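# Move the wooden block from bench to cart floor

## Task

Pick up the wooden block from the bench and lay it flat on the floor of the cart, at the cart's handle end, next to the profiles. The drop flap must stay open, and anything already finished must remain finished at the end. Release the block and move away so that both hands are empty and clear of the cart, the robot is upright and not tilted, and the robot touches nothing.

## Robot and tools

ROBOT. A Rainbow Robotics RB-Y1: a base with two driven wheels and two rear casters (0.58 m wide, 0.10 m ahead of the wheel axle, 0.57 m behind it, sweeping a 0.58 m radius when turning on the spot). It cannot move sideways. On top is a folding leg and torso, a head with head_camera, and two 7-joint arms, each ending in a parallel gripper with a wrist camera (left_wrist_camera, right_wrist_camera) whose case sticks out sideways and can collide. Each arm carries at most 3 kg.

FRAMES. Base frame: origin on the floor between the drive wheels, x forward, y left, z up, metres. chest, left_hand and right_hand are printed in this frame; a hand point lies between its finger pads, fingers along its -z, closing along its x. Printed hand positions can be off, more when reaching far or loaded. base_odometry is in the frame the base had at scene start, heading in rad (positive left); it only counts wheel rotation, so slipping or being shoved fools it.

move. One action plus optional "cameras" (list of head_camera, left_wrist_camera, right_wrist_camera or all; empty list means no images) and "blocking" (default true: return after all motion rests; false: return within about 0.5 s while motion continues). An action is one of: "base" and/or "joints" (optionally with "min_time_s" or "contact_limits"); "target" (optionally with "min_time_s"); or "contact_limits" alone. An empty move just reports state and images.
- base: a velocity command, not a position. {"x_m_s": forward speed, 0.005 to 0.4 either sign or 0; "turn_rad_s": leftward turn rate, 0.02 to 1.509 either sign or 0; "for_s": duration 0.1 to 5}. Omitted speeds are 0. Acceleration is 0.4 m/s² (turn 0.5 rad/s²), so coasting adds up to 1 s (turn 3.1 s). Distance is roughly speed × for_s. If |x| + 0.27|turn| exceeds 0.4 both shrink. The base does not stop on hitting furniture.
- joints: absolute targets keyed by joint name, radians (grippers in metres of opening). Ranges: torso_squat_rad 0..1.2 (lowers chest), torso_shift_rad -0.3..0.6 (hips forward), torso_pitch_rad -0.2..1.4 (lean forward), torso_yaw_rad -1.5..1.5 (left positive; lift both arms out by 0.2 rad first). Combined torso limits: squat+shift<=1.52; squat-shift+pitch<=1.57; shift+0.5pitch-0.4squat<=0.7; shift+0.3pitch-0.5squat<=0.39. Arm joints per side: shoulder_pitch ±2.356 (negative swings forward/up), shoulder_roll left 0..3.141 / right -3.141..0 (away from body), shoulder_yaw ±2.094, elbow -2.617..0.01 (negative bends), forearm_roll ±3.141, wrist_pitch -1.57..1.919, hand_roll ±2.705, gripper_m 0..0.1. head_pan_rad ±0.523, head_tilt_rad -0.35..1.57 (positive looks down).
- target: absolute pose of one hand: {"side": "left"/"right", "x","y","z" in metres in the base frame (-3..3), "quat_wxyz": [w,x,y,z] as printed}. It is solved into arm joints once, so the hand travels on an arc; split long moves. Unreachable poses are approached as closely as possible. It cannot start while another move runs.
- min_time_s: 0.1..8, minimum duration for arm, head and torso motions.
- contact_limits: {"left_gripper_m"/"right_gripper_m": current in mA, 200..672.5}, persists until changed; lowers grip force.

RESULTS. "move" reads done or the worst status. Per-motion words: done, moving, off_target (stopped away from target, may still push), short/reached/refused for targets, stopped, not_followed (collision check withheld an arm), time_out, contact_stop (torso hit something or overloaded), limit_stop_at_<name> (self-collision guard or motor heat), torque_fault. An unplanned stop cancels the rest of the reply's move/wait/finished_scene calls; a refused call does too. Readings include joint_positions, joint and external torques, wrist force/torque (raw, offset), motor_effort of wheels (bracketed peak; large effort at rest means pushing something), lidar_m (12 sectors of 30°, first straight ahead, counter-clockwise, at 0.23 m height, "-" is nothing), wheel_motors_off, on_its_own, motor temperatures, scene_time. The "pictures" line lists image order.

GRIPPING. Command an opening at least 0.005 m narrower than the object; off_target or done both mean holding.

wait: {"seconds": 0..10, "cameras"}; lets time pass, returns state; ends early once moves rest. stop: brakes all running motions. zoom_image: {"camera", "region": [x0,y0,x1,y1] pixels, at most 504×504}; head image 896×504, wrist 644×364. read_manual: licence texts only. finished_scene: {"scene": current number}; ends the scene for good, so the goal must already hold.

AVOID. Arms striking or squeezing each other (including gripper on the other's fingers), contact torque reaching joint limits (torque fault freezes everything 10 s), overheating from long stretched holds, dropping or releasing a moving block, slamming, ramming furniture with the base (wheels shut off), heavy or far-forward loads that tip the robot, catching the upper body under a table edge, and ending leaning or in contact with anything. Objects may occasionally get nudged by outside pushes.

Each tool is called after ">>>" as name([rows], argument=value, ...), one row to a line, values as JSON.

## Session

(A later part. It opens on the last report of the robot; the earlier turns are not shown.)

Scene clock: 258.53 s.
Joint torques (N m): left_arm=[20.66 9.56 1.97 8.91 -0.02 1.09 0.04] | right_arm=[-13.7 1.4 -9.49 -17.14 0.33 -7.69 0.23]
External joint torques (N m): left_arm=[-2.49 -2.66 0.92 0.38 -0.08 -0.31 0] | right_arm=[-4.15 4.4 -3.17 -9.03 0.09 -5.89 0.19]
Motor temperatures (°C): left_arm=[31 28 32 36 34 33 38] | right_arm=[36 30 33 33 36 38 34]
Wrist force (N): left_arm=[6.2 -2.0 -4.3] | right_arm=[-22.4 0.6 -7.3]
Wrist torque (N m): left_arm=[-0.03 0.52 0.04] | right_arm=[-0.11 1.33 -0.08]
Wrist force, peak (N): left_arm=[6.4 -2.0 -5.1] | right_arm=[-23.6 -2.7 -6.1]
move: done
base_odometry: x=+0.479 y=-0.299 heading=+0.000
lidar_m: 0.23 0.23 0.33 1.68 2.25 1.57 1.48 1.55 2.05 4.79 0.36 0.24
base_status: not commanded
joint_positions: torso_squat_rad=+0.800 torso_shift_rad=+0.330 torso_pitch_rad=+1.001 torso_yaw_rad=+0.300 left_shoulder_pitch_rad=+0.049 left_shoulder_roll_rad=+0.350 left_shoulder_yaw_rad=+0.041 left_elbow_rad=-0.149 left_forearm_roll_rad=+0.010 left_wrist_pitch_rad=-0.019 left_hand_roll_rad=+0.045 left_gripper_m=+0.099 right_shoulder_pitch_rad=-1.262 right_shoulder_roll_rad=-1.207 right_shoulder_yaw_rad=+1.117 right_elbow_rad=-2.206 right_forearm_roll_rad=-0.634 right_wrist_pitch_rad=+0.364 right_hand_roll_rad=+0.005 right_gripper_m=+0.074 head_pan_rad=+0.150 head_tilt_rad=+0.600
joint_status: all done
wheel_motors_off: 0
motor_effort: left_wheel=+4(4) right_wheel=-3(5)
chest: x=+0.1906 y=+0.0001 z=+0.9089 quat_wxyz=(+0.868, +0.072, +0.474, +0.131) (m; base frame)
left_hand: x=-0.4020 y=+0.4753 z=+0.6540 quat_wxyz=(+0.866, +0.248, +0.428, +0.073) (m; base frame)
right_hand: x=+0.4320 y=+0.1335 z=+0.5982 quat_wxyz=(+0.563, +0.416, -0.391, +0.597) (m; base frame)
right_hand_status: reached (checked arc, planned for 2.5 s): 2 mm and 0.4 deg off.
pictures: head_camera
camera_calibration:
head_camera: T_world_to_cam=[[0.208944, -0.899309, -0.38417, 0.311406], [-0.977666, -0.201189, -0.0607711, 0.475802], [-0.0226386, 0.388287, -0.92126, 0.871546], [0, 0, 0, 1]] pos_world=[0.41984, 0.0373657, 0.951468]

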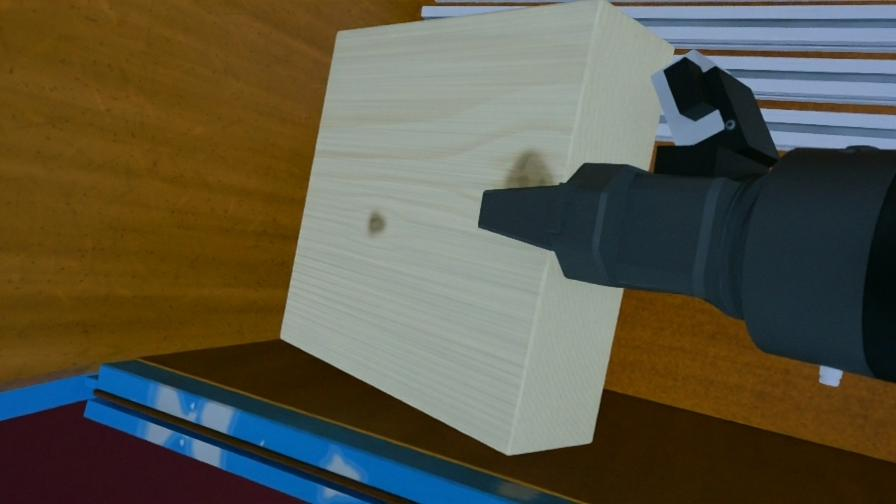

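>>> move(joints={"head_tilt_rad": 0.45, "head_pan_rad": -0.3}, cameras=["head_camera"])

>>> move(joints={"head_tilt_rad": 0.45, "head_pan_rad": 0.4}, cameras=["head_camera"])

Scene clock: 271.87 s.
Joint torques (N m): left_arm=[20.51 9.57 2.17 8.89 -0.07 1.2 0.06] | right_arm=[-13.82 1.92 -9.7 -17.17 0.33 -7.64 0.26]
External joint torques (N m): left_arm=[-2.64 -2.65 1.12 0.36 -0.12 -0.19 0.02] | right_arm=[-4.26 4.93 -3.38 -9.06 0.1 -5.84 0.21]
Motor temperatures (°C): left_arm=[31 28 32 36 34 33 38] | right_arm=[35 30 33 33 36 38 34]
Wrist force (N): left_arm=[4.9 -2.7 -4.1] | right_arm=[-22.7 0.5 -7.1]
Wrist torque (N m): left_arm=[0.07 0.40 0.02] | right_arm=[-0.12 1.26 -0.05]
Wrist force, peak (N): left_arm=[5.9 -2.5 -5.1] | right_arm=[-23.1 0.3 -7.4]
move: done
base_odometry: x=+0.479 y=-0.299 heading=+0.000
lidar_m: 0.23 0.24 0.32 1.66 2.27 1.58 1.49 1.54 2.03 4.79 0.37 0.25
base_status: not commanded
joint_positions: torso_squat_rad=+0.800 torso_shift_rad=+0.330 torso_pitch_rad=+1.001 torso_yaw_rad=+0.300 left_shoulder_pitch_rad=+0.049 left_shoulder_roll_rad=+0.350 left_shoulder_yaw_rad=+0.041 left_elbow_rad=-0.149 left_forearm_roll_rad=+0.010 left_wrist_pitch_rad=-0.019 left_hand_roll_rad=+0.045 left_gripper_m=+0.099 right_shoulder_pitch_rad=-1.262 right_shoulder_roll_rad=-1.207 right_shoulder_yaw_rad=+1.117 right_elbow_rad=-2.206 right_forearm_roll_rad=-0.634 right_wrist_pitch_rad=+0.364 right_hand_roll_rad=+0.005 right_gripper_m=+0.074 head_pan_rad=-0.300 head_tilt_rad=+0.450
joint_status: all done
wheel_motors_off: 0
motor_effort: left_wheel=+3(4) right_wheel=-2(4)
chest: x=+0.1906 y=+0.0001 z=+0.9089 quat_wxyz=(+0.868, +0.072, +0.474, +0.131) (m; base frame)
left_hand: x=-0.4020 y=+0.4753 z=+0.6540 quat_wxyz=(+0.866, +0.248, +0.428, +0.073) (m; base frame)
right_hand: x=+0.4320 y=+0.1335 z=+0.5982 quat_wxyz=(+0.563, +0.416, -0.391, +0.597) (m; base frame)
pictures: head_camera
camera_calibration:
head_camera: T_world_to_cam=[[-0.0225423, -0.999505, -0.0219373, 0.0358947], [-0.984023, 0.0260587, -0.176125, 0.591883], [0.17661, 0.0176166, -0.984123, 0.863021], [0, 0, 0, 1]] pos_world=[0.430818, 0.00524968, 0.954352]

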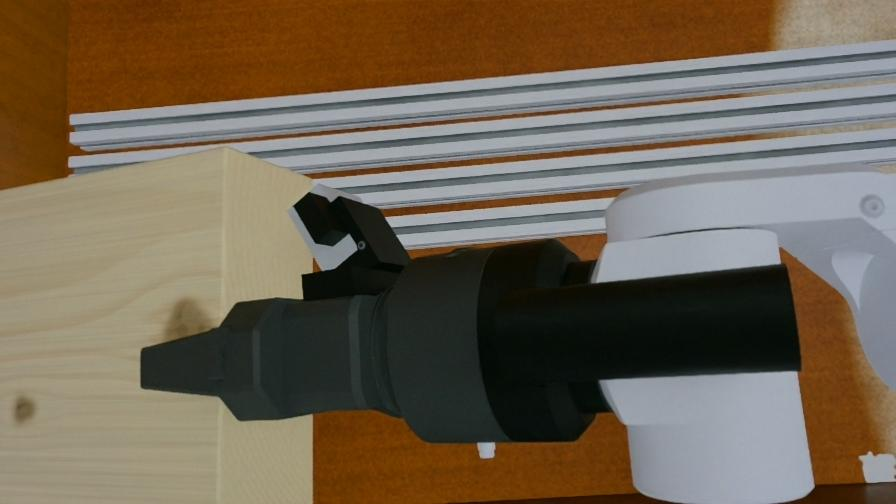

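Scene clock: 273.00 s.
Joint torques (N m): left_arm=[20.52 9.71 1.91 8.89 -0.11 1.25 0.1] | right_arm=[-13.46 1.74 -9.43 -17.13 0.43 -7.65 0.24]
External joint torques (N m): left_arm=[-2.62 -2.52 0.86 0.36 -0.16 -0.14 0.05] | right_arm=[-3.9 4.74 -3.11 -9.02 0.19 -5.85 0.2]
Motor temperatures (°C): left_arm=[32 28 32 36 34 33 38] | right_arm=[35 30 32 33 36 38 34]
Wrist force (N): left_arm=[5.1 -2.0 -5.5] | right_arm=[-22.5 0.4 -7.5]
Wrist torque (N m): left_arm=[-0.04 0.37 0.02] | right_arm=[-0.08 1.28 -0.09]
Wrist force, peak (N): left_arm=[6.1 -2.2 -4.8] | right_arm=[-22.9 0.8 -7.5]
move: done
base_odometry: x=+0.479 y=-0.299 heading=+0.000
lidar_m: 0.22 0.24 0.32 1.68 2.26 1.56 1.49 1.55 2.03 4.80 0.36 0.25
base_status: not commanded
joint_positions: torso_squat_rad=+0.800 torso_shift_rad=+0.330 torso_pitch_rad=+1.001 torso_yaw_rad=+0.300 left_shoulder_pitch_rad=+0.049 left_shoulder_roll_rad=+0.350 left_shoulder_yaw_rad=+0.041 left_elbow_rad=-0.149 left_forearm_roll_rad=+0.010 left_wrist_pitch_rad=-0.019 left_hand_roll_rad=+0.045 left_gripper_m=+0.099 right_shoulder_pitch_rad=-1.262 right_shoulder_roll_rad=-1.207 right_shoulder_yaw_rad=+1.117 right_elbow_rad=-2.206 right_forearm_roll_rad=-0.634 right_wrist_pitch_rad=+0.363 right_hand_roll_rad=+0.005 right_gripper_m=+0.074 head_pan_rad=+0.400 head_tilt_rad=+0.450
joint_status: all done
wheel_motors_off: 0
motor_effort: left_wheel=+3(4) right_wheel=-3(3)
chest: x=+0.1906 y=+0.0001 z=+0.9089 quat_wxyz=(+0.868, +0.072, +0.474, +0.131) (m; base frame)
left_hand: x=-0.4020 y=+0.4753 z=+0.6540 quat_wxyz=(+0.866, +0.248, +0.428, +0.073) (m; base frame)
right_hand: x=+0.4320 y=+0.1335 z=+0.5982 quat_wxyz=(+0.563, +0.416, -0.391, +0.597) (m; base frame)
pictures: head_camera
camera_calibration:
head_camera: T_world_to_cam=[[0.324133, -0.760463, -0.562703, 0.446211], [-0.944512, -0.226662, -0.237743, 0.640508], [0.0532513, 0.60854, -0.791735, 0.71252], [0, 0, 0, 1]] pos_world=[0.422393, 0.050909, 0.967488]

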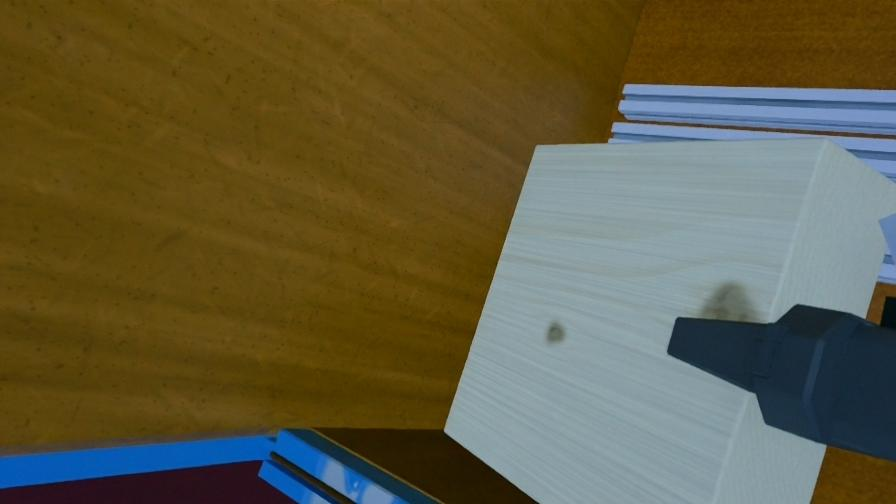

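>>> move(target={"side": "right", "x": 0.424, "y": 0.165, "z": 0.46, "quat_wxyz": [0.5283, 0.4542, -0.4054, 0.5919]}, min_time_s=3, cameras=["head_camera","right_wrist_camera"])

>>> move(joints={"head_tilt_rad": 0.45, "head_pan_rad": -0.1}, cameras=["head_camera"])

Scene clock: 283.43 s.
Joint torques (N m): left_arm=[20.43 9.5 1.87 9.01 0 1.19 0.02] | right_arm=[-19.49 7.32 -9.47 -14.6 -0.05 -7.61 0.19]
External joint torques (N m): left_arm=[-2.72 -2.73 0.82 0.48 -0.06 -0.2 -0.03] | right_arm=[-7.9 7.56 -3.61 -8.11 -0.28 -5.77 0.14]
Motor temperatures (°C): left_arm=[32 28 32 36 34 33 38] | right_arm=[35 30 32 34 36 39 34]
Wrist force (N): left_arm=[5.4 -2.5 -4.5] | right_arm=[-23.2 1.0 -5.9]
Wrist torque (N m): left_arm=[-0.01 0.47 0.04] | right_arm=[-0.18 1.30 -0.06]
Wrist force, peak (N): left_arm=[6.0 -2.8 -5.1] | right_arm=[-23.8 0.1 -7.4]
move: done
base_odometry: x=+0.479 y=-0.299 heading=+0.000
lidar_m: 0.23 0.25 0.32 1.68 2.25 1.56 1.49 1.54 2.04 4.80 0.35 0.25
base_status: not commanded
joint_positions: torso_squat_rad=+0.800 torso_shift_rad=+0.330 torso_pitch_rad=+1.001 torso_yaw_rad=+0.300 left_shoulder_pitch_rad=+0.049 left_shoulder_roll_rad=+0.350 left_shoulder_yaw_rad=+0.041 left_elbow_rad=-0.149 left_forearm_roll_rad=+0.010 left_wrist_pitch_rad=-0.019 left_hand_roll_rad=+0.045 left_gripper_m=+0.099 right_shoulder_pitch_rad=-1.464 right_shoulder_roll_rad=-0.941 right_shoulder_yaw_rad=+1.621 right_elbow_rad=-1.479 right_forearm_roll_rad=-0.665 right_wrist_pitch_rad=-0.287 right_hand_roll_rad=+0.057 right_gripper_m=+0.074 head_pan_rad=+0.400 head_tilt_rad=+0.450
joint_status: all done
wheel_motors_off: 0
motor_effort: left_wheel=+2(4) right_wheel=-3(4)
chest: x=+0.1906 y=+0.0001 z=+0.9089 quat_wxyz=(+0.868, +0.072, +0.474, +0.131) (m; base frame)
left_hand: x=-0.4020 y=+0.4753 z=+0.6540 quat_wxyz=(+0.866, +0.248, +0.428, +0.073) (m; base frame)
right_hand: x=+0.4244 y=+0.1626 z=+0.4578 quat_wxyz=(+0.532, +0.448, -0.405, +0.593) (m; base frame)
right_hand_status: reached (checked arc, planned for 3.0 s): 3 mm and 0.9 deg off.
pictures: head_camera, right_wrist_camera
camera_calibration:
head_camera: T_world_to_cam=[[0.324135, -0.760443, -0.562728, 0.446234], [-0.944516, -0.226721, -0.237669, 0.640441], [0.0531515, 0.608543, -0.791739, 0.712567], [0, 0, 0, 1]] pos_world=[0.422393, 0.0509089, 0.967488]
right_wrist_camera: T_world_to_cam=[[0.0573906, -0.240538, -0.968942, 0.457084], [-0.804244, -0.586183, 0.0978833, 0.418869], [-0.591522, 0.773648, -0.227092, 0.301366], [0, 0, 0, 1]] pos_world=[0.488906, 0.122329, 0.470325]

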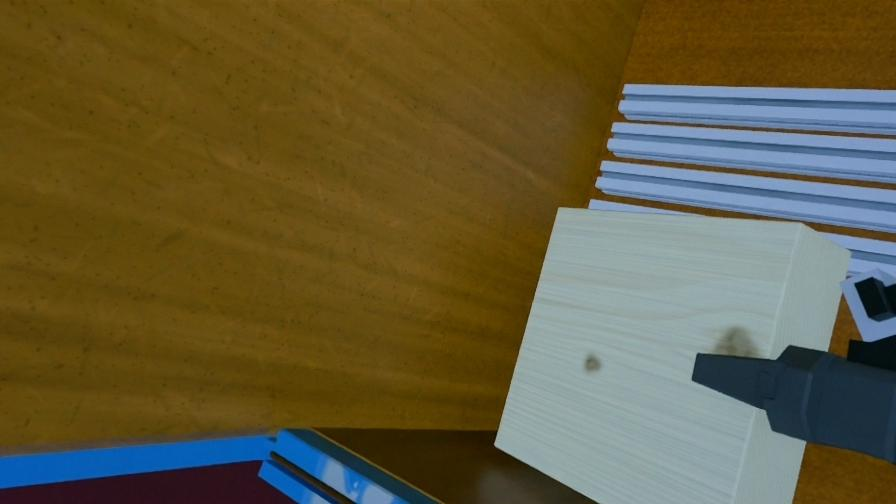

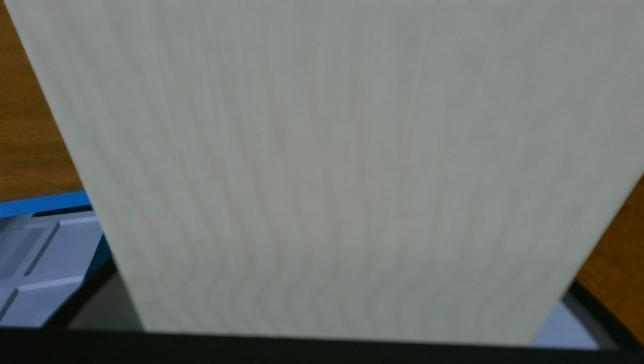

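Scene clock: 284.43 s.
Joint torques (N m): left_arm=[20.66 9.72 1.82 9 0 1.17 0.02] | right_arm=[-19.22 7.32 -9.17 -14.58 -0.08 -7.58 0.36]
External joint torques (N m): left_arm=[-2.48 -2.5 0.77 0.47 -0.06 -0.22 -0.03] | right_arm=[-7.63 7.56 -3.31 -8.09 -0.31 -5.74 0.31]
Motor temperatures (°C): left_arm=[32 28 32 36 34 33 38] | right_arm=[35 30 32 34 36 39 34]
Wrist force (N): left_arm=[5.4 -1.6 -5.1] | right_arm=[-23.1 1.1 -5.9]
Wrist torque (N m): left_arm=[-0.10 0.48 0.05] | right_arm=[-0.18 1.36 -0.06]
Wrist force, peak (N): left_arm=[5.4 -2.1 -5.4] | right_arm=[-24.0 1.1 -6.1]
move: done
base_odometry: x=+0.479 y=-0.299 heading=+0.000
lidar_m: 0.23 0.24 0.32 1.69 2.27 1.58 1.49 1.54 2.02 4.80 0.36 0.24
base_status: not commanded
joint_positions: torso_squat_rad=+0.800 torso_shift_rad=+0.330 torso_pitch_rad=+1.001 torso_yaw_rad=+0.300 left_shoulder_pitch_rad=+0.049 left_shoulder_roll_rad=+0.350 left_shoulder_yaw_rad=+0.041 left_elbow_rad=-0.149 left_forearm_roll_rad=+0.010 left_wrist_pitch_rad=-0.019 left_hand_roll_rad=+0.045 left_gripper_m=+0.099 right_shoulder_pitch_rad=-1.464 right_shoulder_roll_rad=-0.941 right_shoulder_yaw_rad=+1.621 right_elbow_rad=-1.479 right_forearm_roll_rad=-0.665 right_wrist_pitch_rad=-0.287 right_hand_roll_rad=+0.057 right_gripper_m=+0.074 head_pan_rad=-0.100 head_tilt_rad=+0.450
joint_status: all done
wheel_motors_off: 0
motor_effort: left_wheel=+2(4) right_wheel=-3(4)
chest: x=+0.1906 y=+0.0001 z=+0.9089 quat_wxyz=(+0.868, +0.072, +0.474, +0.131) (m; base frame)
left_hand: x=-0.4020 y=+0.4753 z=+0.6540 quat_wxyz=(+0.866, +0.248, +0.428, +0.073) (m; base frame)
right_hand: x=+0.4244 y=+0.1626 z=+0.4578 quat_wxyz=(+0.532, +0.448, -0.405, +0.593) (m; base frame)
pictures: head_camera
camera_calibration:
head_camera: T_world_to_cam=[[0.0845406, -0.978328, -0.189015, 0.163063], [-0.982706, -0.0504987, -0.178156, 0.593913], [0.16475, 0.200808, -0.965678, 0.847752], [0, 0, 0, 1]] pos_world=[0.430189, 0.0192854, 0.955285]

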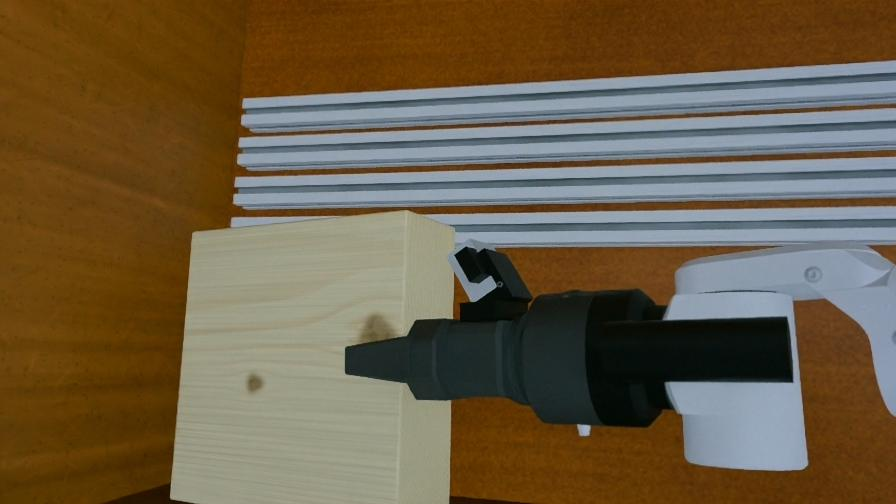

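>>> move(target={"side": "right", "x": 0.424, "y": 0.168, "z": 0.4, "quat_wxyz": [0.5063, 0.4845, -0.4325, 0.5673]}, min_time_s=3, cameras=["head_camera"])

Scene clock: 292.53 s.
Joint torques (N m): left_arm=[20.76 9.83 1.72 9.03 0.06 1.12 0.04] | right_arm=[-16.12 9.44 -7.15 -10.38 -0.58 -7.89 -0.26]
External joint torques (N m): left_arm=[-2.39 -2.4 0.67 0.5 0.01 -0.27 0] | right_arm=[-4.38 7.68 -3.15 -6.37 -0.56 -6.02 -0.31]
Motor temperatures (°C): left_arm=[32 28 32 36 34 33 38] | right_arm=[35 30 32 33 36 39 34]
Wrist force (N): left_arm=[5.5 -1.4 -4.9] | right_arm=[-24.2 1.0 -2.7]
Wrist torque (N m): left_arm=[-0.13 0.43 0.03] | right_arm=[-0.20 1.36 -0.09]
Wrist force, peak (N): left_arm=[5.9 -2.2 -5.4] | right_arm=[-25.2 -5.1 -2.2]
move: done
base_odometry: x=+0.479 y=-0.299 heading=-0.001
lidar_m: 0.22 0.23 0.33 1.67 2.25 1.57 1.49 1.54 2.02 4.81 0.37 0.25
base_status: not commanded
joint_positions: torso_squat_rad=+0.800 torso_shift_rad=+0.330 torso_pitch_rad=+1.000 torso_yaw_rad=+0.300 left_shoulder_pitch_rad=+0.049 left_shoulder_roll_rad=+0.350 left_shoulder_yaw_rad=+0.041 left_elbow_rad=-0.149 left_forearm_roll_rad=+0.010 left_wrist_pitch_rad=-0.019 left_hand_roll_rad=+0.045 left_gripper_m=+0.099 right_shoulder_pitch_rad=-1.427 right_shoulder_roll_rad=-0.669 right_shoulder_yaw_rad=+1.751 right_elbow_rad=-0.858 right_forearm_roll_rad=-0.560 right_wrist_pitch_rad=-0.759 right_hand_roll_rad=-0.125 right_gripper_m=+0.074 head_pan_rad=-0.100 head_tilt_rad=+0.450
joint_status: all done
wheel_motors_off: 0
motor_effort: left_wheel=+1(3) right_wheel=-1(4)
chest: x=+0.1906 y=+0.0001 z=+0.9089 quat_wxyz=(+0.868, +0.072, +0.474, +0.131) (m; base frame)
left_hand: x=-0.4020 y=+0.4752 z=+0.6540 quat_wxyz=(+0.866, +0.248, +0.428, +0.073) (m; base frame)
right_hand: x=+0.4242 y=+0.1665 z=+0.3987 quat_wxyz=(+0.508, +0.482, -0.431, +0.569) (m; base frame)
right_hand_status: reached (checked arc, planned for 3.0 s): 2 mm and 0.4 deg off.
pictures: head_camera
camera_calibration:
head_camera: T_world_to_cam=[[0.0846683, -0.978304, -0.189082, 0.163071], [-0.982679, -0.0505898, -0.17828, 0.594021], [0.164846, 0.200902, -0.965642, 0.847674], [0, 0, 0, 1]] pos_world=[0.430189, 0.019285, 0.955285]

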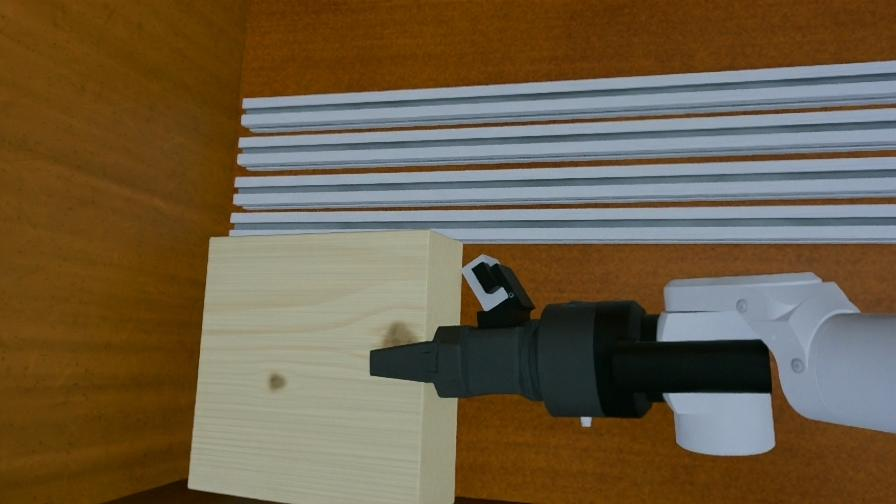

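>>> move(target={"side": "right", "x": 0.42, "y": 0.17, "z": 0.38, "quat_wxyz": [0.5063, 0.4845, -0.4325, 0.5673]}, min_time_s=2, cameras=["head_camera"])

>>> move(target={"side": "right", "x": 0.42, "y": 0.17, "z": 0.37, "quat_wxyz": [0.5063, 0.4845, -0.4325, 0.5673]}, min_time_s=2, cameras=[])

Scene clock: 297.77 s.
Joint torques (N m): left_arm=[20.64 9.78 2.2 8.82 0 1.12 0.12] | right_arm=[-15.69 10.68 -5.15 -8.75 -0.81 -7.82 -0.22]
External joint torques (N m): left_arm=[-2.5 -2.45 1.15 0.29 -0.05 -0.28 0.07] | right_arm=[-4.24 7.87 -2.06 -5.67 -0.68 -5.97 -0.27]
Motor temperatures (°C): left_arm=[32 28 32 36 34 33 38] | right_arm=[35 30 32 33 36 39 34]
Wrist force (N): left_arm=[5.6 -2.2 -4.4] | right_arm=[-23.9 0.7 -2.9]
Wrist torque (N m): left_arm=[0.00 0.47 0.01] | right_arm=[-0.13 1.39 -0.09]
Wrist force, peak (N): left_arm=[6.3 -2.7 -5.0] | right_arm=[-24.6 0.7 -3.5]
move: done
base_odometry: x=+0.479 y=-0.299 heading=-0.001
lidar_m: 0.23 0.24 0.33 1.69 2.26 1.57 1.49 1.55 2.01 4.82 0.35 0.24
base_status: not commanded
joint_positions: torso_squat_rad=+0.800 torso_shift_rad=+0.330 torso_pitch_rad=+1.000 torso_yaw_rad=+0.300 left_shoulder_pitch_rad=+0.049 left_shoulder_roll_rad=+0.350 left_shoulder_yaw_rad=+0.041 left_elbow_rad=-0.149 left_forearm_roll_rad=+0.010 left_wrist_pitch_rad=-0.019 left_hand_roll_rad=+0.045 left_gripper_m=+0.099 right_shoulder_pitch_rad=-1.395 right_shoulder_roll_rad=-0.553 right_shoulder_yaw_rad=+1.773 right_elbow_rad=-0.622 right_forearm_roll_rad=-0.543 right_wrist_pitch_rad=-0.866 right_hand_roll_rad=-0.175 right_gripper_m=+0.074 head_pan_rad=-0.100 head_tilt_rad=+0.450
joint_status: all done
wheel_motors_off: 0
motor_effort: left_wheel=+1(2) right_wheel=-1(3)
chest: x=+0.1906 y=+0.0001 z=+0.9089 quat_wxyz=(+0.868, +0.072, +0.474, +0.131) (m; base frame)
left_hand: x=-0.4020 y=+0.4752 z=+0.6540 quat_wxyz=(+0.866, +0.248, +0.428, +0.073) (m; base frame)
right_hand: x=+0.4202 y=+0.1684 z=+0.3792 quat_wxyz=(+0.510, +0.480, -0.431, +0.570) (m; base frame)
right_hand_status: reached (checked arc, planned for 2.0 s): 2 mm and 0.7 deg off.
pictures: head_camera
camera_calibration:
head_camera: T_world_to_cam=[[0.0846482, -0.978305, -0.189086, 0.163083], [-0.98268, -0.0505699, -0.178275, 0.594017], [0.164846, 0.200902, -0.965642, 0.847674], [0, 0, 0, 1]] pos_world=[0.430189, 0.019285, 0.955285]

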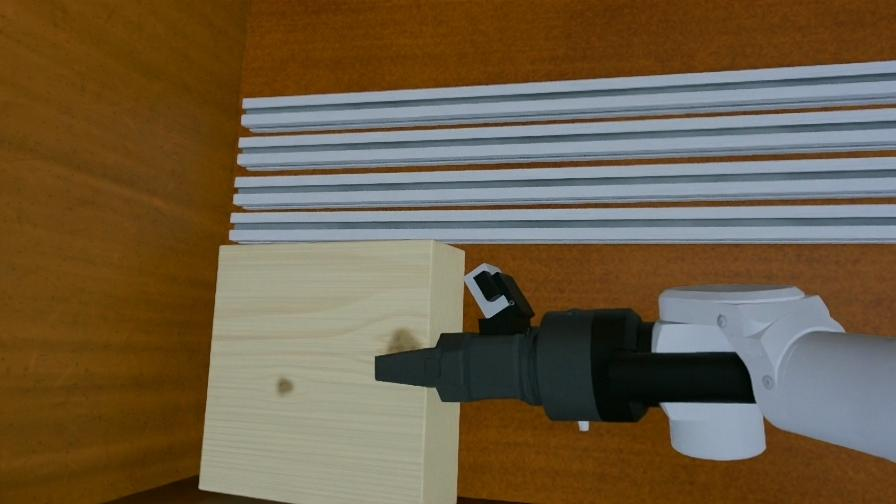

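Scene clock: 300.10 s.
Joint torques (N m): left_arm=[20.9 9.66 2.01 8.96 -0.02 1.26 0.08] | right_arm=[-15.3 11.94 -3.66 -6.87 -1.31 -7.68 -0.29]
External joint torques (N m): left_arm=[-2.24 -2.57 0.96 0.43 -0.07 -0.14 0.04] | right_arm=[-4.04 8.24 -1.41 -4.73 -1.04 -5.86 -0.34]
Motor temperatures (°C): left_arm=[32 28 32 36 34 33 38] | right_arm=[35 30 32 33 36 39 34]
Wrist force (N): left_arm=[5.5 -2.1 -4.6] | right_arm=[-23.8 0.2 -2.8]
Wrist torque (N m): left_arm=[-0.03 0.40 0.04] | right_arm=[-0.05 1.40 -0.08]
Wrist force, peak (N): left_arm=[6.1 -1.6 -4.9] | right_arm=[-24.8 1.3 -3.3]
move: done
base_odometry: x=+0.479 y=-0.299 heading=-0.001
lidar_m: 0.23 0.24 0.32 1.68 2.26 1.57 1.49 1.55 2.02 4.78 0.35 0.25
base_status: not commanded
joint_positions: torso_squat_rad=+0.800 torso_shift_rad=+0.330 torso_pitch_rad=+1.000 torso_yaw_rad=+0.300 left_shoulder_pitch_rad=+0.049 left_shoulder_roll_rad=+0.350 left_shoulder_yaw_rad=+0.041 left_elbow_rad=-0.149 left_forearm_roll_rad=+0.010 left_wrist_pitch_rad=-0.019 left_hand_roll_rad=+0.045 left_gripper_m=+0.099 right_shoulder_pitch_rad=-1.371 right_shoulder_roll_rad=-0.450 right_shoulder_yaw_rad=+1.793 right_elbow_rad=-0.402 right_forearm_roll_rad=-0.527 right_wrist_pitch_rad=-0.968 right_hand_roll_rad=-0.234 right_gripper_m=+0.074 head_pan_rad=-0.100 head_tilt_rad=+0.450
joint_status: all done
wheel_motors_off: 0
motor_effort: left_wheel=+1(2) right_wheel=+0(2)
chest: x=+0.1906 y=+0.0001 z=+0.9089 quat_wxyz=(+0.868, +0.072, +0.474, +0.131) (m; base frame)
left_hand: x=-0.4020 y=+0.4752 z=+0.6540 quat_wxyz=(+0.866, +0.248, +0.428, +0.073) (m; base frame)
right_hand: x=+0.4202 y=+0.1684 z=+0.3695 quat_wxyz=(+0.511, +0.479, -0.430, +0.570) (m; base frame)
right_hand_status: reached (checked arc, planned for 2.0 s): 2 mm and 0.9 deg off.
pictures: none
No camera images: "cameras" was empty.

>>> move(target={"side": "right", "x": 0.42, "y": 0.17, "z": 0.47, "quat_wxyz": [0.5063, 0.4845, -0.4325, 0.5673]}, min_time_s=2.5, cameras=[])

>>> move(joints={"torso_squat_rad": 0.9, "torso_shift_rad": 0.4}, min_time_s=2, cameras=["head_camera"])

>>> move(target={"side": "right", "x": 0.42, "y": 0.17, "z": 0.38, "quat_wxyz": [0.5063, 0.4845, -0.4325, 0.5673]}, min_time_s=2.5, cameras=["head_camera"])

Scene clock: 306.63 s.
Joint torques (N m): left_arm=[20.4 10.07 1.85 8.9 0.05 1.2 0.11] | right_arm=[-18.34 6.29 -11.53 -15.35 0.26 -7.94 0.13]
External joint torques (N m): left_arm=[-2.75 -2.16 0.8 0.38 0 -0.19 0.06] | right_arm=[-6.69 6.18 -5.87 -9.17 0.05 -6.06 0.08]
Motor temperatures (°C): left_arm=[32 28 32 36 34 33 38] | right_arm=[35 30 32 33 36 39 34]
Wrist force (N): left_arm=[6.0 -1.6 -5.3] | right_arm=[-23.9 0.8 -2.3]
Wrist torque (N m): left_arm=[-0.11 0.48 0.02] | right_arm=[-0.04 1.40 -0.13]
Wrist force, peak (N): left_arm=[6.2 -1.8 -5.7] | right_arm=[-30.0 -16.9 -1.2]
move: done
base_odometry: x=+0.479 y=-0.299 heading=-0.001
lidar_m: 0.23 0.24 0.32 1.69 2.27 1.58 1.49 1.55 2.02 4.80 0.36 0.25
base_status: not commanded
joint_positions: torso_squat_rad=+0.800 torso_shift_rad=+0.330 torso_pitch_rad=+1.001 torso_yaw_rad=+0.300 left_shoulder_pitch_rad=+0.049 left_shoulder_roll_rad=+0.350 left_shoulder_yaw_rad=+0.041 left_elbow_rad=-0.149 left_forearm_roll_rad=+0.010 left_wrist_pitch_rad=-0.019 left_hand_roll_rad=+0.045 left_gripper_m=+0.099 right_shoulder_pitch_rad=-1.470 right_shoulder_roll_rad=-0.902 right_shoulder_yaw_rad=+1.662 right_elbow_rad=-1.393 right_forearm_roll_rad=-0.640 right_wrist_pitch_rad=-0.458 right_hand_roll_rad=+0.020 right_gripper_m=+0.074 head_pan_rad=-0.100 head_tilt_rad=+0.450
joint_status: all done
wheel_motors_off: 0
motor_effort: left_wheel=-3(4) right_wheel=-2(3)
chest: x=+0.1906 y=+0.0001 z=+0.9089 quat_wxyz=(+0.868, +0.072, +0.474, +0.131) (m; base frame)
left_hand: x=-0.4020 y=+0.4752 z=+0.6540 quat_wxyz=(+0.866, +0.248, +0.428, +0.073) (m; base frame)
right_hand: x=+0.4199 y=+0.1684 z=+0.4677 quat_wxyz=(+0.507, +0.484, -0.430, +0.569) (m; base frame)
right_hand_status: reached (checked arc, planned for 2.5 s): 3 mm and 0.3 deg off.
pictures: none
No camera images: "cameras" was empty.

Scene clock: 308.93 s.
Joint torques (N m): left_arm=[20.52 10.25 1.77 8.81 -0.03 1.14 -0.01] | right_arm=[-18.16 6.63 -11.6 -15.28 0.23 -7.96 0.23]
External joint torques (N m): left_arm=[-2.63 -1.98 0.72 0.28 -0.08 -0.26 -0.05] | right_arm=[-6.51 6.52 -5.94 -9.1 0.01 -6.07 0.18]
Motor temperatures (°C): left_arm=[32 28 32 36 34 33 38] | right_arm=[35 30 32 33 36 39 34]
Wrist force (N): left_arm=[5.6 -2.3 -4.8] | right_arm=[-24.2 0.2 -2.6]
Wrist torque (N m): left_arm=[0.01 0.45 0.05] | right_arm=[-0.06 1.33 -0.14]
Wrist force, peak (N): left_arm=[5.7 -2.2 -5.5] | right_arm=[-24.6 0.7 -3.5]
move: done
base_odometry: x=+0.479 y=-0.299 heading=-0.001
lidar_m: 0.23 0.24 0.32 1.68 2.26 1.57 1.48 1.55 2.03 4.80 0.35 0.25
base_status: not commanded
joint_positions: torso_squat_rad=+0.900 torso_shift_rad=+0.400 torso_pitch_rad=+1.001 torso_yaw_rad=+0.300 left_shoulder_pitch_rad=+0.049 left_shoulder_roll_rad=+0.350 left_shoulder_yaw_rad=+0.041 left_elbow_rad=-0.149 left_forearm_roll_rad=+0.010 left_wrist_pitch_rad=-0.019 left_hand_roll_rad=+0.045 left_gripper_m=+0.099 right_shoulder_pitch_rad=-1.470 right_shoulder_roll_rad=-0.902 right_shoulder_yaw_rad=+1.662 right_elbow_rad=-1.393 right_forearm_roll_rad=-0.640 right_wrist_pitch_rad=-0.458 right_hand_roll_rad=+0.020 right_gripper_m=+0.074 head_pan_rad=-0.100 head_tilt_rad=+0.450
joint_status: all done
wheel_motors_off: 0
motor_effort: left_wheel=-1(3) right_wheel=+0(2)
chest: x=+0.2020 y=+0.0001 z=+0.8483 quat_wxyz=(+0.868, +0.072, +0.474, +0.131) (m; base frame)
left_hand: x=-0.3906 y=+0.4752 z=+0.5934 quat_wxyz=(+0.866, +0.248, +0.428, +0.073) (m; base frame)
right_hand: x=+0.4313 y=+0.1683 z=+0.4071 quat_wxyz=(+0.507, +0.484, -0.430, +0.569) (m; base frame)
pictures: head_camera
camera_calibration:
head_camera: T_world_to_cam=[[0.0846165, -0.978324, -0.189003, 0.150591], [-0.982699, -0.0505738, -0.178171, 0.59443], [0.164751, 0.200809, -0.965677, 0.787336], [0, 0, 0, 1]] pos_world=[0.441689, 0.0192852, 0.894685]

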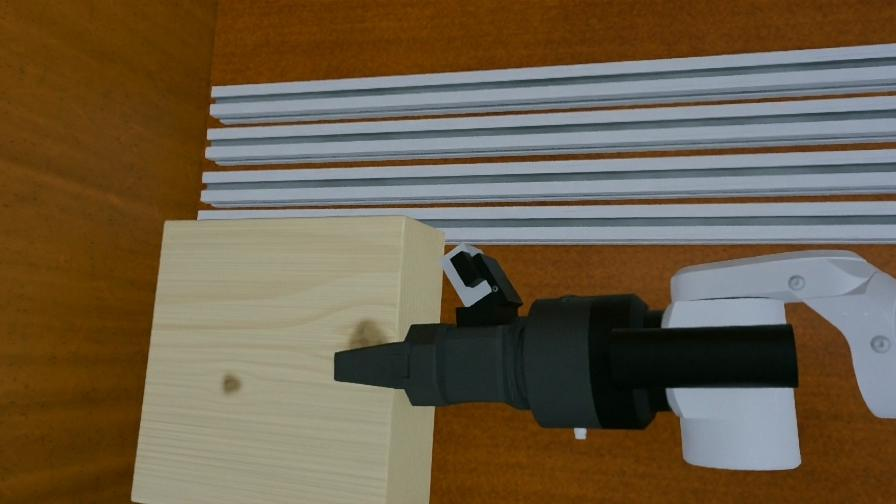

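Scene clock: 311.77 s.
Joint torques (N m): left_arm=[20.52 9.92 1.84 8.97 0.08 1.19 0.01] | right_arm=[-15.26 8.88 -8.56 -13.45 0.32 -8.26 -0.17]
External joint torques (N m): left_arm=[-2.63 -2.31 0.79 0.44 0.03 -0.21 -0.04] | right_arm=[-4.1 8.08 -3.59 -7.67 0.12 -6.38 -0.22]
Motor temperatures (°C): left_arm=[32 28 32 36 34 33 38] | right_arm=[35 30 32 33 36 39 34]
Wrist force (N): left_arm=[4.4 -1.9 -4.3] | right_arm=[-24.4 0.5 -2.7]
Wrist torque (N m): left_arm=[-0.05 0.28 0.06] | right_arm=[-0.12 1.33 -0.11]
Wrist force, peak (N): left_arm=[6.2 -2.1 -5.2] | right_arm=[-24.6 0.3 -2.9]
move: done
base_odometry: x=+0.479 y=-0.299 heading=-0.001
lidar_m: 0.23 0.24 0.32 1.68 2.25 1.56 1.49 1.53 2.01 4.80 0.36 0.26
base_status: not commanded
joint_positions: torso_squat_rad=+0.900 torso_shift_rad=+0.400 torso_pitch_rad=+1.001 torso_yaw_rad=+0.300 left_shoulder_pitch_rad=+0.049 left_shoulder_roll_rad=+0.350 left_shoulder_yaw_rad=+0.041 left_elbow_rad=-0.149 left_forearm_roll_rad=+0.010 left_wrist_pitch_rad=-0.019 left_hand_roll_rad=+0.045 left_gripper_m=+0.099 right_shoulder_pitch_rad=-1.429 right_shoulder_roll_rad=-0.824 right_shoulder_yaw_rad=+1.685 right_elbow_rad=-1.237 right_forearm_roll_rad=-0.623 right_wrist_pitch_rad=-0.545 right_hand_roll_rad=+0.018 right_gripper_m=+0.074 head_pan_rad=-0.100 head_tilt_rad=+0.450
joint_status: all done
wheel_motors_off: 0
motor_effort: left_wheel=+0(2) right_wheel=+0(3)
chest: x=+0.2020 y=+0.0001 z=+0.8483 quat_wxyz=(+0.868, +0.072, +0.474, +0.131) (m; base frame)
left_hand: x=-0.3906 y=+0.4752 z=+0.5934 quat_wxyz=(+0.866, +0.248, +0.428, +0.073) (m; base frame)
right_hand: x=+0.4204 y=+0.1685 z=+0.3783 quat_wxyz=(+0.508, +0.482, -0.431, +0.569) (m; base frame)
right_hand_status: reached (checked arc, planned for 2.5 s): 2 mm and 0.4 deg off.
pictures: head_camera
camera_calibration:
head_camera: T_world_to_cam=[[0.0846165, -0.978324, -0.189003, 0.150591], [-0.982699, -0.0505738, -0.178171, 0.59443], [0.164751, 0.200809, -0.965677, 0.787336], [0, 0, 0, 1]] pos_world=[0.441689, 0.0192852, 0.894685]

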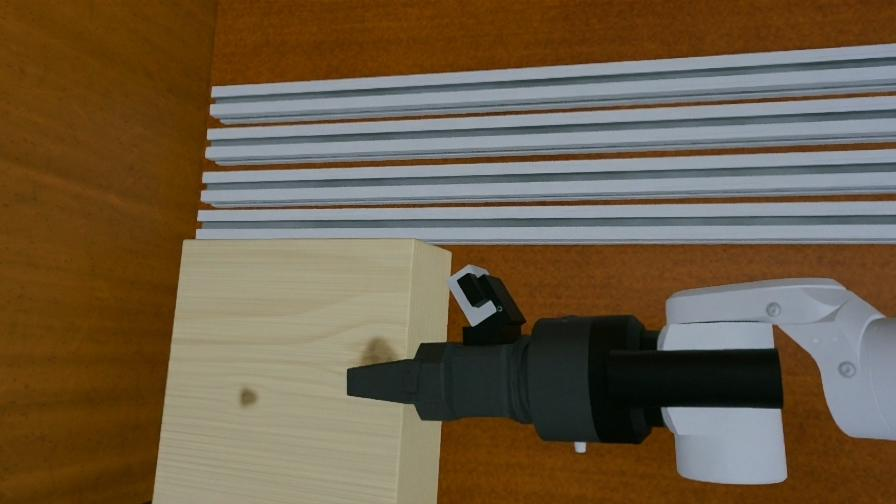

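>>> move(target={"side": "right", "x": 0.42, "y": 0.17, "z": 0.364, "quat_wxyz": [0.5063, 0.4845, -0.4325, 0.5673]}, min_time_s=1.5, cameras=[])

>>> move(target={"side": "right", "x": 0.42, "y": 0.17, "z": 0.356, "quat_wxyz": [0.5063, 0.4845, -0.4325, 0.5673]}, min_time_s=1.5, cameras=["head_camera"])

Scene clock: 315.10 s.
Joint torques (N m): left_arm=[20.59 9.76 1.94 8.87 0.02 1.2 0] | right_arm=[-12.95 7.56 -5.34 -9.97 1.01 -5.41 0.3]
External joint torques (N m): left_arm=[-2.55 -2.46 0.89 0.34 -0.03 -0.19 -0.04] | right_arm=[-1.75 6.34 -0.71 -4.66 0.86 -3.53 0.26]
Motor temperatures (°C): left_arm=[32 28 32 36 34 33 38] | right_arm=[35 30 32 33 36 39 34]
Wrist force (N): left_arm=[5.2 -1.4 -4.1] | right_arm=[-19.5 -0.6 -2.9]
Wrist torque (N m): left_arm=[-0.12 0.39 0.04] | right_arm=[-0.46 0.18 -0.60]
Wrist force, peak (N): left_arm=[5.7 -2.8 -5.9] | right_arm=[-24.6 0.1 -3.0]
move: done
base_odometry: x=+0.479 y=-0.299 heading=-0.001
lidar_m: 0.22 0.24 0.33 1.69 2.27 1.58 1.50 1.54 2.03 4.81 0.36 0.24
base_status: not commanded
joint_positions: torso_squat_rad=+0.900 torso_shift_rad=+0.400 torso_pitch_rad=+1.001 torso_yaw_rad=+0.300 left_shoulder_pitch_rad=+0.049 left_shoulder_roll_rad=+0.350 left_shoulder_yaw_rad=+0.041 left_elbow_rad=-0.149 left_forearm_roll_rad=+0.010 left_wrist_pitch_rad=-0.019 left_hand_roll_rad=+0.045 left_gripper_m=+0.099 right_shoulder_pitch_rad=-1.422 right_shoulder_roll_rad=-0.770 right_shoulder_yaw_rad=+1.708 right_elbow_rad=-1.118 right_forearm_roll_rad=-0.606 right_wrist_pitch_rad=-0.615 right_hand_roll_rad=-0.015 right_gripper_m=+0.074 head_pan_rad=-0.100 head_tilt_rad=+0.450
joint_status: all done
wheel_motors_off: 0
motor_effort: left_wheel=-1(2) right_wheel=+2(2)
chest: x=+0.2020 y=+0.0001 z=+0.8483 quat_wxyz=(+0.868, +0.072, +0.474, +0.131) (m; base frame)
left_hand: x=-0.3906 y=+0.4752 z=+0.5934 quat_wxyz=(+0.866, +0.248, +0.428, +0.073) (m; base frame)
right_hand: x=+0.4206 y=+0.1691 z=+0.3630 quat_wxyz=(+0.507, +0.483, -0.432, +0.568) (m; base frame)
right_hand_status: reached (checked arc, planned for 1.5 s): 1 mm and 0.2 deg off.
pictures: none
No camera images: "cameras" was empty.

Scene clock: 316.93 s.
Joint torques (N m): left_arm=[20.48 9.98 1.87 8.91 -0.02 1.23 -0.01] | right_arm=[-8.92 4.54 -0.75 -2.49 2.39 1.82 1.66]
External joint torques (N m): left_arm=[-2.66 -2.26 0.82 0.38 -0.07 -0.16 -0.05] | right_arm=[2.3 3.09 3.72 2.6 2.26 3.71 1.61]
Motor temperatures (°C): left_arm=[32 28 32 36 34 33 38] | right_arm=[35 30 32 33 36 39 34]
Wrist force (N): left_arm=[5.5 -1.9 -4.4] | right_arm=[-2.7 -3.7 9.9]
Wrist torque (N m): left_arm=[-0.04 0.48 0.05] | right_arm=[0.24 -3.01 -2.13]
Wrist force, peak (N): left_arm=[5.8 -3.0 -5.4] | right_arm=[-21.5 -0.4 -1.9]
move: done
base_odometry: x=+0.479 y=-0.299 heading=-0.001
lidar_m: 0.23 0.24 0.31 1.68 2.26 1.56 1.48 1.55 2.03 4.81 0.36 0.25
base_status: not commanded
joint_positions: torso_squat_rad=+0.900 torso_shift_rad=+0.400 torso_pitch_rad=+1.000 torso_yaw_rad=+0.300 left_shoulder_pitch_rad=+0.049 left_shoulder_roll_rad=+0.350 left_shoulder_yaw_rad=+0.041 left_elbow_rad=-0.149 left_forearm_roll_rad=+0.010 left_wrist_pitch_rad=-0.019 left_hand_roll_rad=+0.045 left_gripper_m=+0.099 right_shoulder_pitch_rad=-1.418 right_shoulder_roll_rad=-0.743 right_shoulder_yaw_rad=+1.717 right_elbow_rad=-1.061 right_forearm_roll_rad=-0.599 right_wrist_pitch_rad=-0.648 right_hand_roll_rad=-0.030 right_gripper_m=+0.074 head_pan_rad=-0.100 head_tilt_rad=+0.450
joint_status: all done
wheel_motors_off: 0
motor_effort: left_wheel=-1(2) right_wheel=+2(3)
chest: x=+0.2019 y=+0.0000 z=+0.8484 quat_wxyz=(+0.868, +0.072, +0.474, +0.131) (m; base frame)
left_hand: x=-0.3906 y=+0.4752 z=+0.5934 quat_wxyz=(+0.866, +0.248, +0.428, +0.073) (m; base frame)
right_hand: x=+0.4207 y=+0.1700 z=+0.3573 quat_wxyz=(+0.507, +0.484, -0.433, +0.567) (m; base frame)
right_hand_status: reached (checked arc, planned for 1.5 s): 1 mm and 0.1 deg off.
pictures: head_camera
camera_calibration:
head_camera: T_world_to_cam=[[0.0846096, -0.978307, -0.189095, 0.150614], [-0.982649, -0.0504883, -0.178473, 0.594492], [0.165055, 0.200915, -0.965604, 0.787282], [0, 0, 0, 1]] pos_world=[0.441489, 0.0191852, 0.894784]

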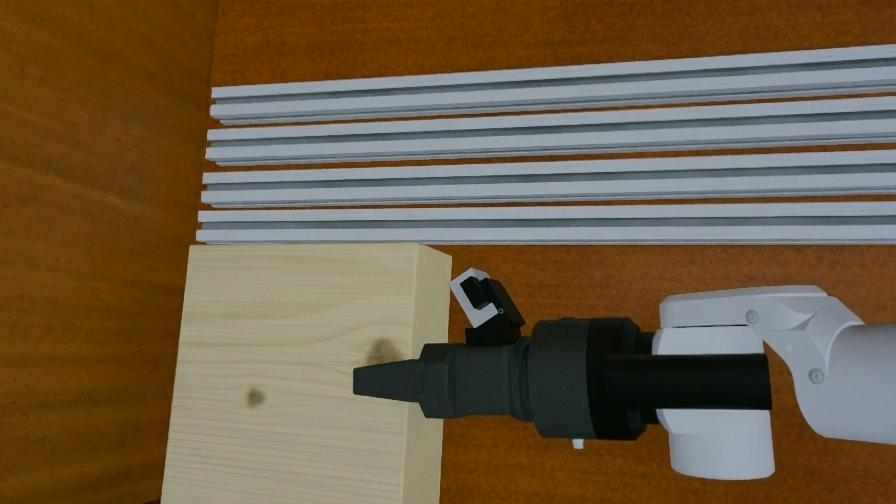

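>>> move(joints={"right_gripper_m": 0.08}, cameras=[])

>>> move(joints={"right_gripper_m": 0.085}, cameras=[])

>>> move(joints={"right_gripper_m": 0.09}, cameras=["head_camera", "right_wrist_camera"])

Scene clock: 322.17 s.
Joint torques (N m): left_arm=[20.55 10.1 2.03 8.74 -0.06 1.19 0.07] | right_arm=[-11.58 4.34 -4.18 -6.87 0.44 -3.38 0.33]
External joint torques (N m): left_arm=[-2.59 -2.13 0.98 0.21 -0.12 -0.21 0.03] | right_arm=[-0.39 2.9 0.28 -1.8 0.31 -1.5 0.28]
Motor temperatures (°C): left_arm=[32 28 32 36 34 33 38] | right_arm=[35 30 32 32 36 39 34]
Wrist force (N): left_arm=[5.9 -1.8 -5.0] | right_arm=[-14.8 1.1 -3.6]
Wrist torque (N m): left_arm=[-0.09 0.50 0.06] | right_arm=[-0.17 -0.56 -0.23]
Wrist force, peak (N): left_arm=[6.2 -2.5 -5.1] | right_arm=[-15.5 0.3 -3.3]
move: done
base_odometry: x=+0.479 y=-0.299 heading=-0.001
lidar_m: 0.23 0.24 0.33 1.68 2.27 1.57 1.49 1.55 2.03 4.80 0.37 0.24
base_status: not commanded
joint_positions: torso_squat_rad=+0.900 torso_shift_rad=+0.400 torso_pitch_rad=+1.000 torso_yaw_rad=+0.300 left_shoulder_pitch_rad=+0.049 left_shoulder_roll_rad=+0.350 left_shoulder_yaw_rad=+0.041 left_elbow_rad=-0.149 left_forearm_roll_rad=+0.010 left_wrist_pitch_rad=-0.019 left_hand_roll_rad=+0.045 left_gripper_m=+0.099 right_shoulder_pitch_rad=-1.417 right_shoulder_roll_rad=-0.743 right_shoulder_yaw_rad=+1.718 right_elbow_rad=-1.060 right_forearm_roll_rad=-0.599 right_wrist_pitch_rad=-0.646 right_hand_roll_rad=-0.030 right_gripper_m=+0.080 head_pan_rad=-0.100 head_tilt_rad=+0.450
joint_status: all done
wheel_motors_off: 0
motor_effort: left_wheel=+1(2) right_wheel=-1(1)
chest: x=+0.2019 y=+0.0001 z=+0.8484 quat_wxyz=(+0.868, +0.072, +0.474, +0.131) (m; base frame)
left_hand: x=-0.3906 y=+0.4752 z=+0.5934 quat_wxyz=(+0.866, +0.248, +0.428, +0.073) (m; base frame)
right_hand: x=+0.4203 y=+0.1696 z=+0.3562 quat_wxyz=(+0.507, +0.483, -0.432, +0.568) (m; base frame)
pictures: none
No camera images: "cameras" was empty.

Scene clock: 322.63 s.
Joint torques (N m): left_arm=[20.53 10.02 1.99 8.88 0.03 1.27 0.02] | right_arm=[-11.74 3.93 -3.95 -6.96 0.41 -3.53 0.39]
External joint torques (N m): left_arm=[-2.62 -2.21 0.94 0.35 -0.02 -0.12 -0.02] | right_arm=[-0.55 2.48 0.51 -1.88 0.28 -1.64 0.34]
Motor temperatures (°C): left_arm=[32 28 32 36 34 33 38] | right_arm=[35 30 32 32 36 39 34]
Wrist force (N): left_arm=[5.9 -2.5 -3.9] | right_arm=[-14.7 1.3 -4.6]
Wrist torque (N m): left_arm=[-0.02 0.49 0.04] | right_arm=[-0.14 -0.66 -0.19]
Wrist force, peak (N): left_arm=[6.6 -2.4 -4.1] | right_arm=[-14.8 1.6 -4.6]
move: done
base_odometry: x=+0.479 y=-0.299 heading=-0.001
lidar_m: 0.22 0.24 0.31 1.68 2.26 1.58 1.49 1.55 2.03 4.81 0.36 0.25
base_status: not commanded
joint_positions: torso_squat_rad=+0.900 torso_shift_rad=+0.400 torso_pitch_rad=+1.000 torso_yaw_rad=+0.300 left_shoulder_pitch_rad=+0.049 left_shoulder_roll_rad=+0.350 left_shoulder_yaw_rad=+0.041 left_elbow_rad=-0.149 left_forearm_roll_rad=+0.010 left_wrist_pitch_rad=-0.019 left_hand_roll_rad=+0.045 left_gripper_m=+0.099 right_shoulder_pitch_rad=-1.417 right_shoulder_roll_rad=-0.743 right_shoulder_yaw_rad=+1.718 right_elbow_rad=-1.060 right_forearm_roll_rad=-0.599 right_wrist_pitch_rad=-0.646 right_hand_roll_rad=-0.030 right_gripper_m=+0.085 head_pan_rad=-0.100 head_tilt_rad=+0.450
joint_status: all done
wheel_motors_off: 0
motor_effort: left_wheel=+0(1) right_wheel=-1(2)
chest: x=+0.2019 y=+0.0001 z=+0.8484 quat_wxyz=(+0.868, +0.072, +0.474, +0.131) (m; base frame)
left_hand: x=-0.3906 y=+0.4752 z=+0.5934 quat_wxyz=(+0.866, +0.248, +0.428, +0.073) (m; base frame)
right_hand: x=+0.4202 y=+0.1696 z=+0.3562 quat_wxyz=(+0.507, +0.483, -0.432, +0.568) (m; base frame)
pictures: none
No camera images: "cameras" was empty.

Scene clock: 323.10 s.
Joint torques (N m): left_arm=[20.53 10.14 1.91 8.84 -0.09 1.1 0.05] | right_arm=[-11.5 3.82 -4.22 -6.98 0.29 -3.46 0.48]
External joint torques (N m): left_arm=[-2.62 -2.09 0.86 0.31 -0.14 -0.29 0] | right_arm=[-0.31 2.37 0.24 -1.9 0.16 -1.57 0.43]
Motor temperatures (°C): left_arm=[32 28 32 36 34 33 38] | right_arm=[35 30 32 32 36 39 34]
Wrist force (N): left_arm=[5.5 -1.9 -5.3] | right_arm=[-14.6 1.9 -4.2]
Wrist torque (N m): left_arm=[-0.05 0.43 0.04] | right_arm=[-0.27 -0.73 -0.20]
Wrist force, peak (N): left_arm=[5.9 -2.3 -5.1] | right_arm=[-15.5 1.9 -4.8]
move: done
base_odometry: x=+0.479 y=-0.299 heading=-0.001
lidar_m: 0.23 0.24 0.32 1.68 2.25 1.57 1.48 1.54 2.02 4.80 0.37 0.24
base_status: not commanded
joint_positions: torso_squat_rad=+0.900 torso_shift_rad=+0.400 torso_pitch_rad=+1.000 torso_yaw_rad=+0.300 left_shoulder_pitch_rad=+0.049 left_shoulder_roll_rad=+0.350 left_shoulder_yaw_rad=+0.041 left_elbow_rad=-0.149 left_forearm_roll_rad=+0.010 left_wrist_pitch_rad=-0.019 left_hand_roll_rad=+0.045 left_gripper_m=+0.099 right_shoulder_pitch_rad=-1.417 right_shoulder_roll_rad=-0.743 right_shoulder_yaw_rad=+1.718 right_elbow_rad=-1.060 right_forearm_roll_rad=-0.599 right_wrist_pitch_rad=-0.646 right_hand_roll_rad=-0.030 right_gripper_m=+0.090 head_pan_rad=-0.100 head_tilt_rad=+0.450
joint_status: all done
wheel_motors_off: 0
motor_effort: left_wheel=+1(1) right_wheel=+1(1)
chest: x=+0.2019 y=+0.0001 z=+0.8484 quat_wxyz=(+0.868, +0.072, +0.474, +0.131) (m; base frame)
left_hand: x=-0.3906 y=+0.4752 z=+0.5934 quat_wxyz=(+0.866, +0.248, +0.428, +0.073) (m; base frame)
right_hand: x=+0.4202 y=+0.1696 z=+0.3562 quat_wxyz=(+0.507, +0.483, -0.432, +0.568) (m; base frame)
pictures: head_camera, right_wrist_camera
camera_calibration:
head_camera: T_world_to_cam=[[0.0846883, -0.978301, -0.189091, 0.150673], [-0.982658, -0.0505846, -0.178394, 0.594433], [0.164958, 0.200919, -0.965619, 0.787319], [0, 0, 0, 1]] pos_world=[0.441489, 0.0192849, 0.894784]
right_wrist_camera: T_world_to_cam=[[0.0448721, -0.129439, -0.990572, 0.354683], [-0.799286, -0.599473, 0.042127, 0.4496], [-0.599274, 0.789859, -0.130359, 0.236421], [0, 0, 0, 1]] pos_world=[0.485124, 0.128694, 0.363218]

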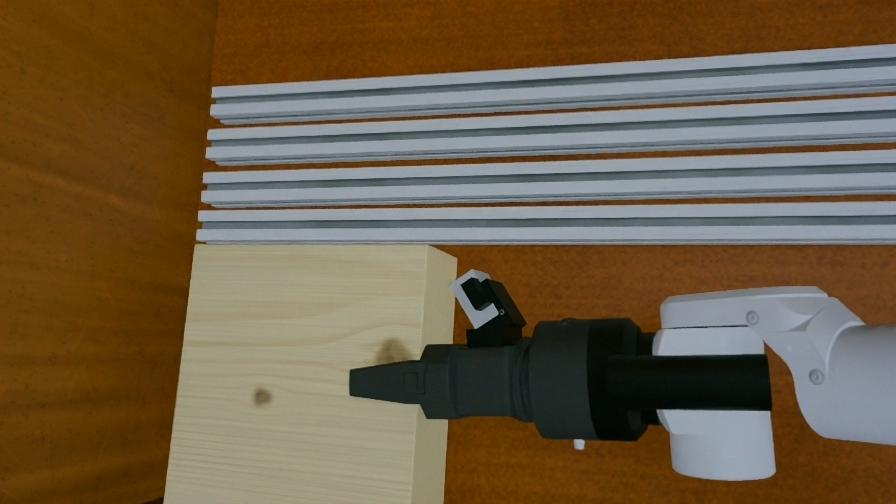

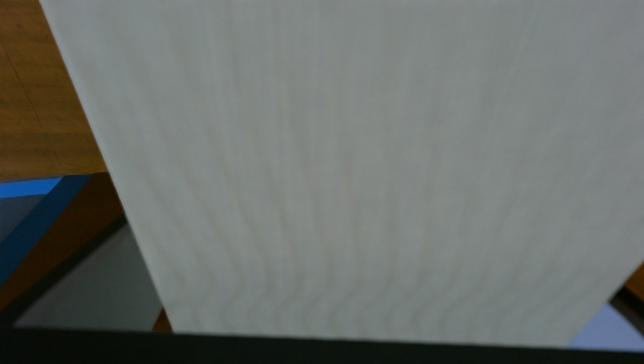

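>>> move(target={"side": "right", "x": 0.4225, "y": 0.145, "z": 0.356, "quat_wxyz": [0.5063, 0.4845, -0.4325, 0.5673]}, min_time_s=1.5, cameras=["head_camera"])

Scene clock: 326.47 s.
Joint torques (N m): left_arm=[20.37 10.26 1.84 8.78 -0.07 1.2 0.02] | right_arm=[-11.04 -0.27 -4.2 -8.15 0.43 -4 0.48]
External joint torques (N m): left_arm=[-2.77 -1.97 0.79 0.25 -0.13 -0.2 -0.03] | right_arm=[-0.3 -0.5 0.22 -3.16 0.3 -2.12 0.43]
Motor temperatures (°C): left_arm=[32 28 32 36 34 33 38] | right_arm=[35 30 32 32 36 38 34]
Wrist force (N): left_arm=[4.7 -2.5 -4.8] | right_arm=[-14.2 1.4 -3.5]
Wrist torque (N m): left_arm=[-0.01 0.34 0.01] | right_arm=[-0.25 -0.48 -0.17]
Wrist force, peak (N): left_arm=[5.8 -1.9 -5.5] | right_arm=[-15.3 2.0 -5.3]
move: done
base_odometry: x=+0.479 y=-0.299 heading=-0.001
lidar_m: 0.22 0.23 0.32 1.68 2.26 1.58 1.49 1.53 2.03 4.79 0.36 0.24
base_status: not commanded
joint_positions: torso_squat_rad=+0.900 torso_shift_rad=+0.400 torso_pitch_rad=+1.000 torso_yaw_rad=+0.300 left_shoulder_pitch_rad=+0.049 left_shoulder_roll_rad=+0.350 left_shoulder_yaw_rad=+0.041 left_elbow_rad=-0.149 left_forearm_roll_rad=+0.010 left_wrist_pitch_rad=-0.019 left_hand_roll_rad=+0.045 left_gripper_m=+0.099 right_shoulder_pitch_rad=-1.408 right_shoulder_roll_rad=-0.813 right_shoulder_yaw_rad=+1.725 right_elbow_rad=-1.109 right_forearm_roll_rad=-0.591 right_wrist_pitch_rad=-0.675 right_hand_roll_rad=-0.024 right_gripper_m=+0.090 head_pan_rad=-0.100 head_tilt_rad=+0.450
joint_status: all done
wheel_motors_off: 0
motor_effort: left_wheel=+0(1) right_wheel=-1(2)
chest: x=+0.2019 y=+0.0001 z=+0.8484 quat_wxyz=(+0.868, +0.072, +0.474, +0.131) (m; base frame)
left_hand: x=-0.3906 y=+0.4752 z=+0.5934 quat_wxyz=(+0.866, +0.248, +0.428, +0.073) (m; base frame)
right_hand: x=+0.4227 y=+0.1450 z=+0.3557 quat_wxyz=(+0.507, +0.484, -0.432, +0.567) (m; base frame)
right_hand_status: reached (checked arc, planned for 1.5 s): 0 mm and 0.0 deg off.
pictures: head_camera
camera_calibration:
head_camera: T_world_to_cam=[[0.0846883, -0.978301, -0.189091, 0.150673], [-0.982658, -0.0505846, -0.178394, 0.594433], [0.164958, 0.200919, -0.965619, 0.787319], [0, 0, 0, 1]] pos_world=[0.441489, 0.0192849, 0.894784]

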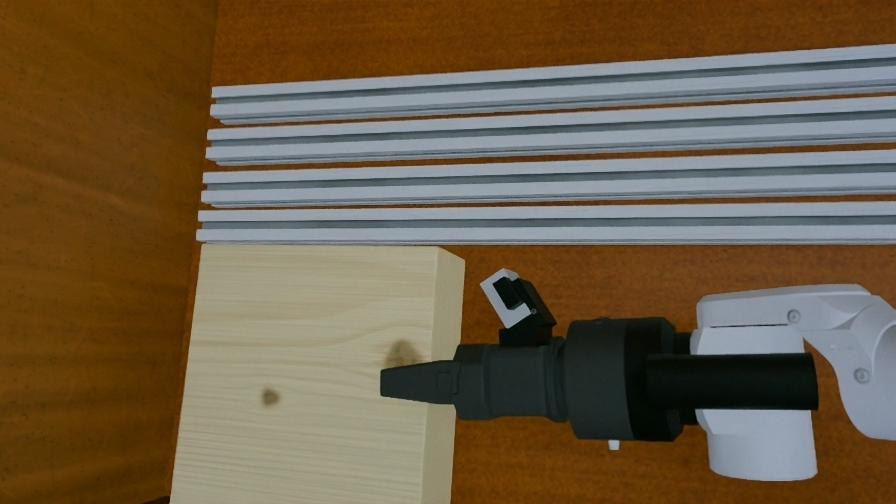

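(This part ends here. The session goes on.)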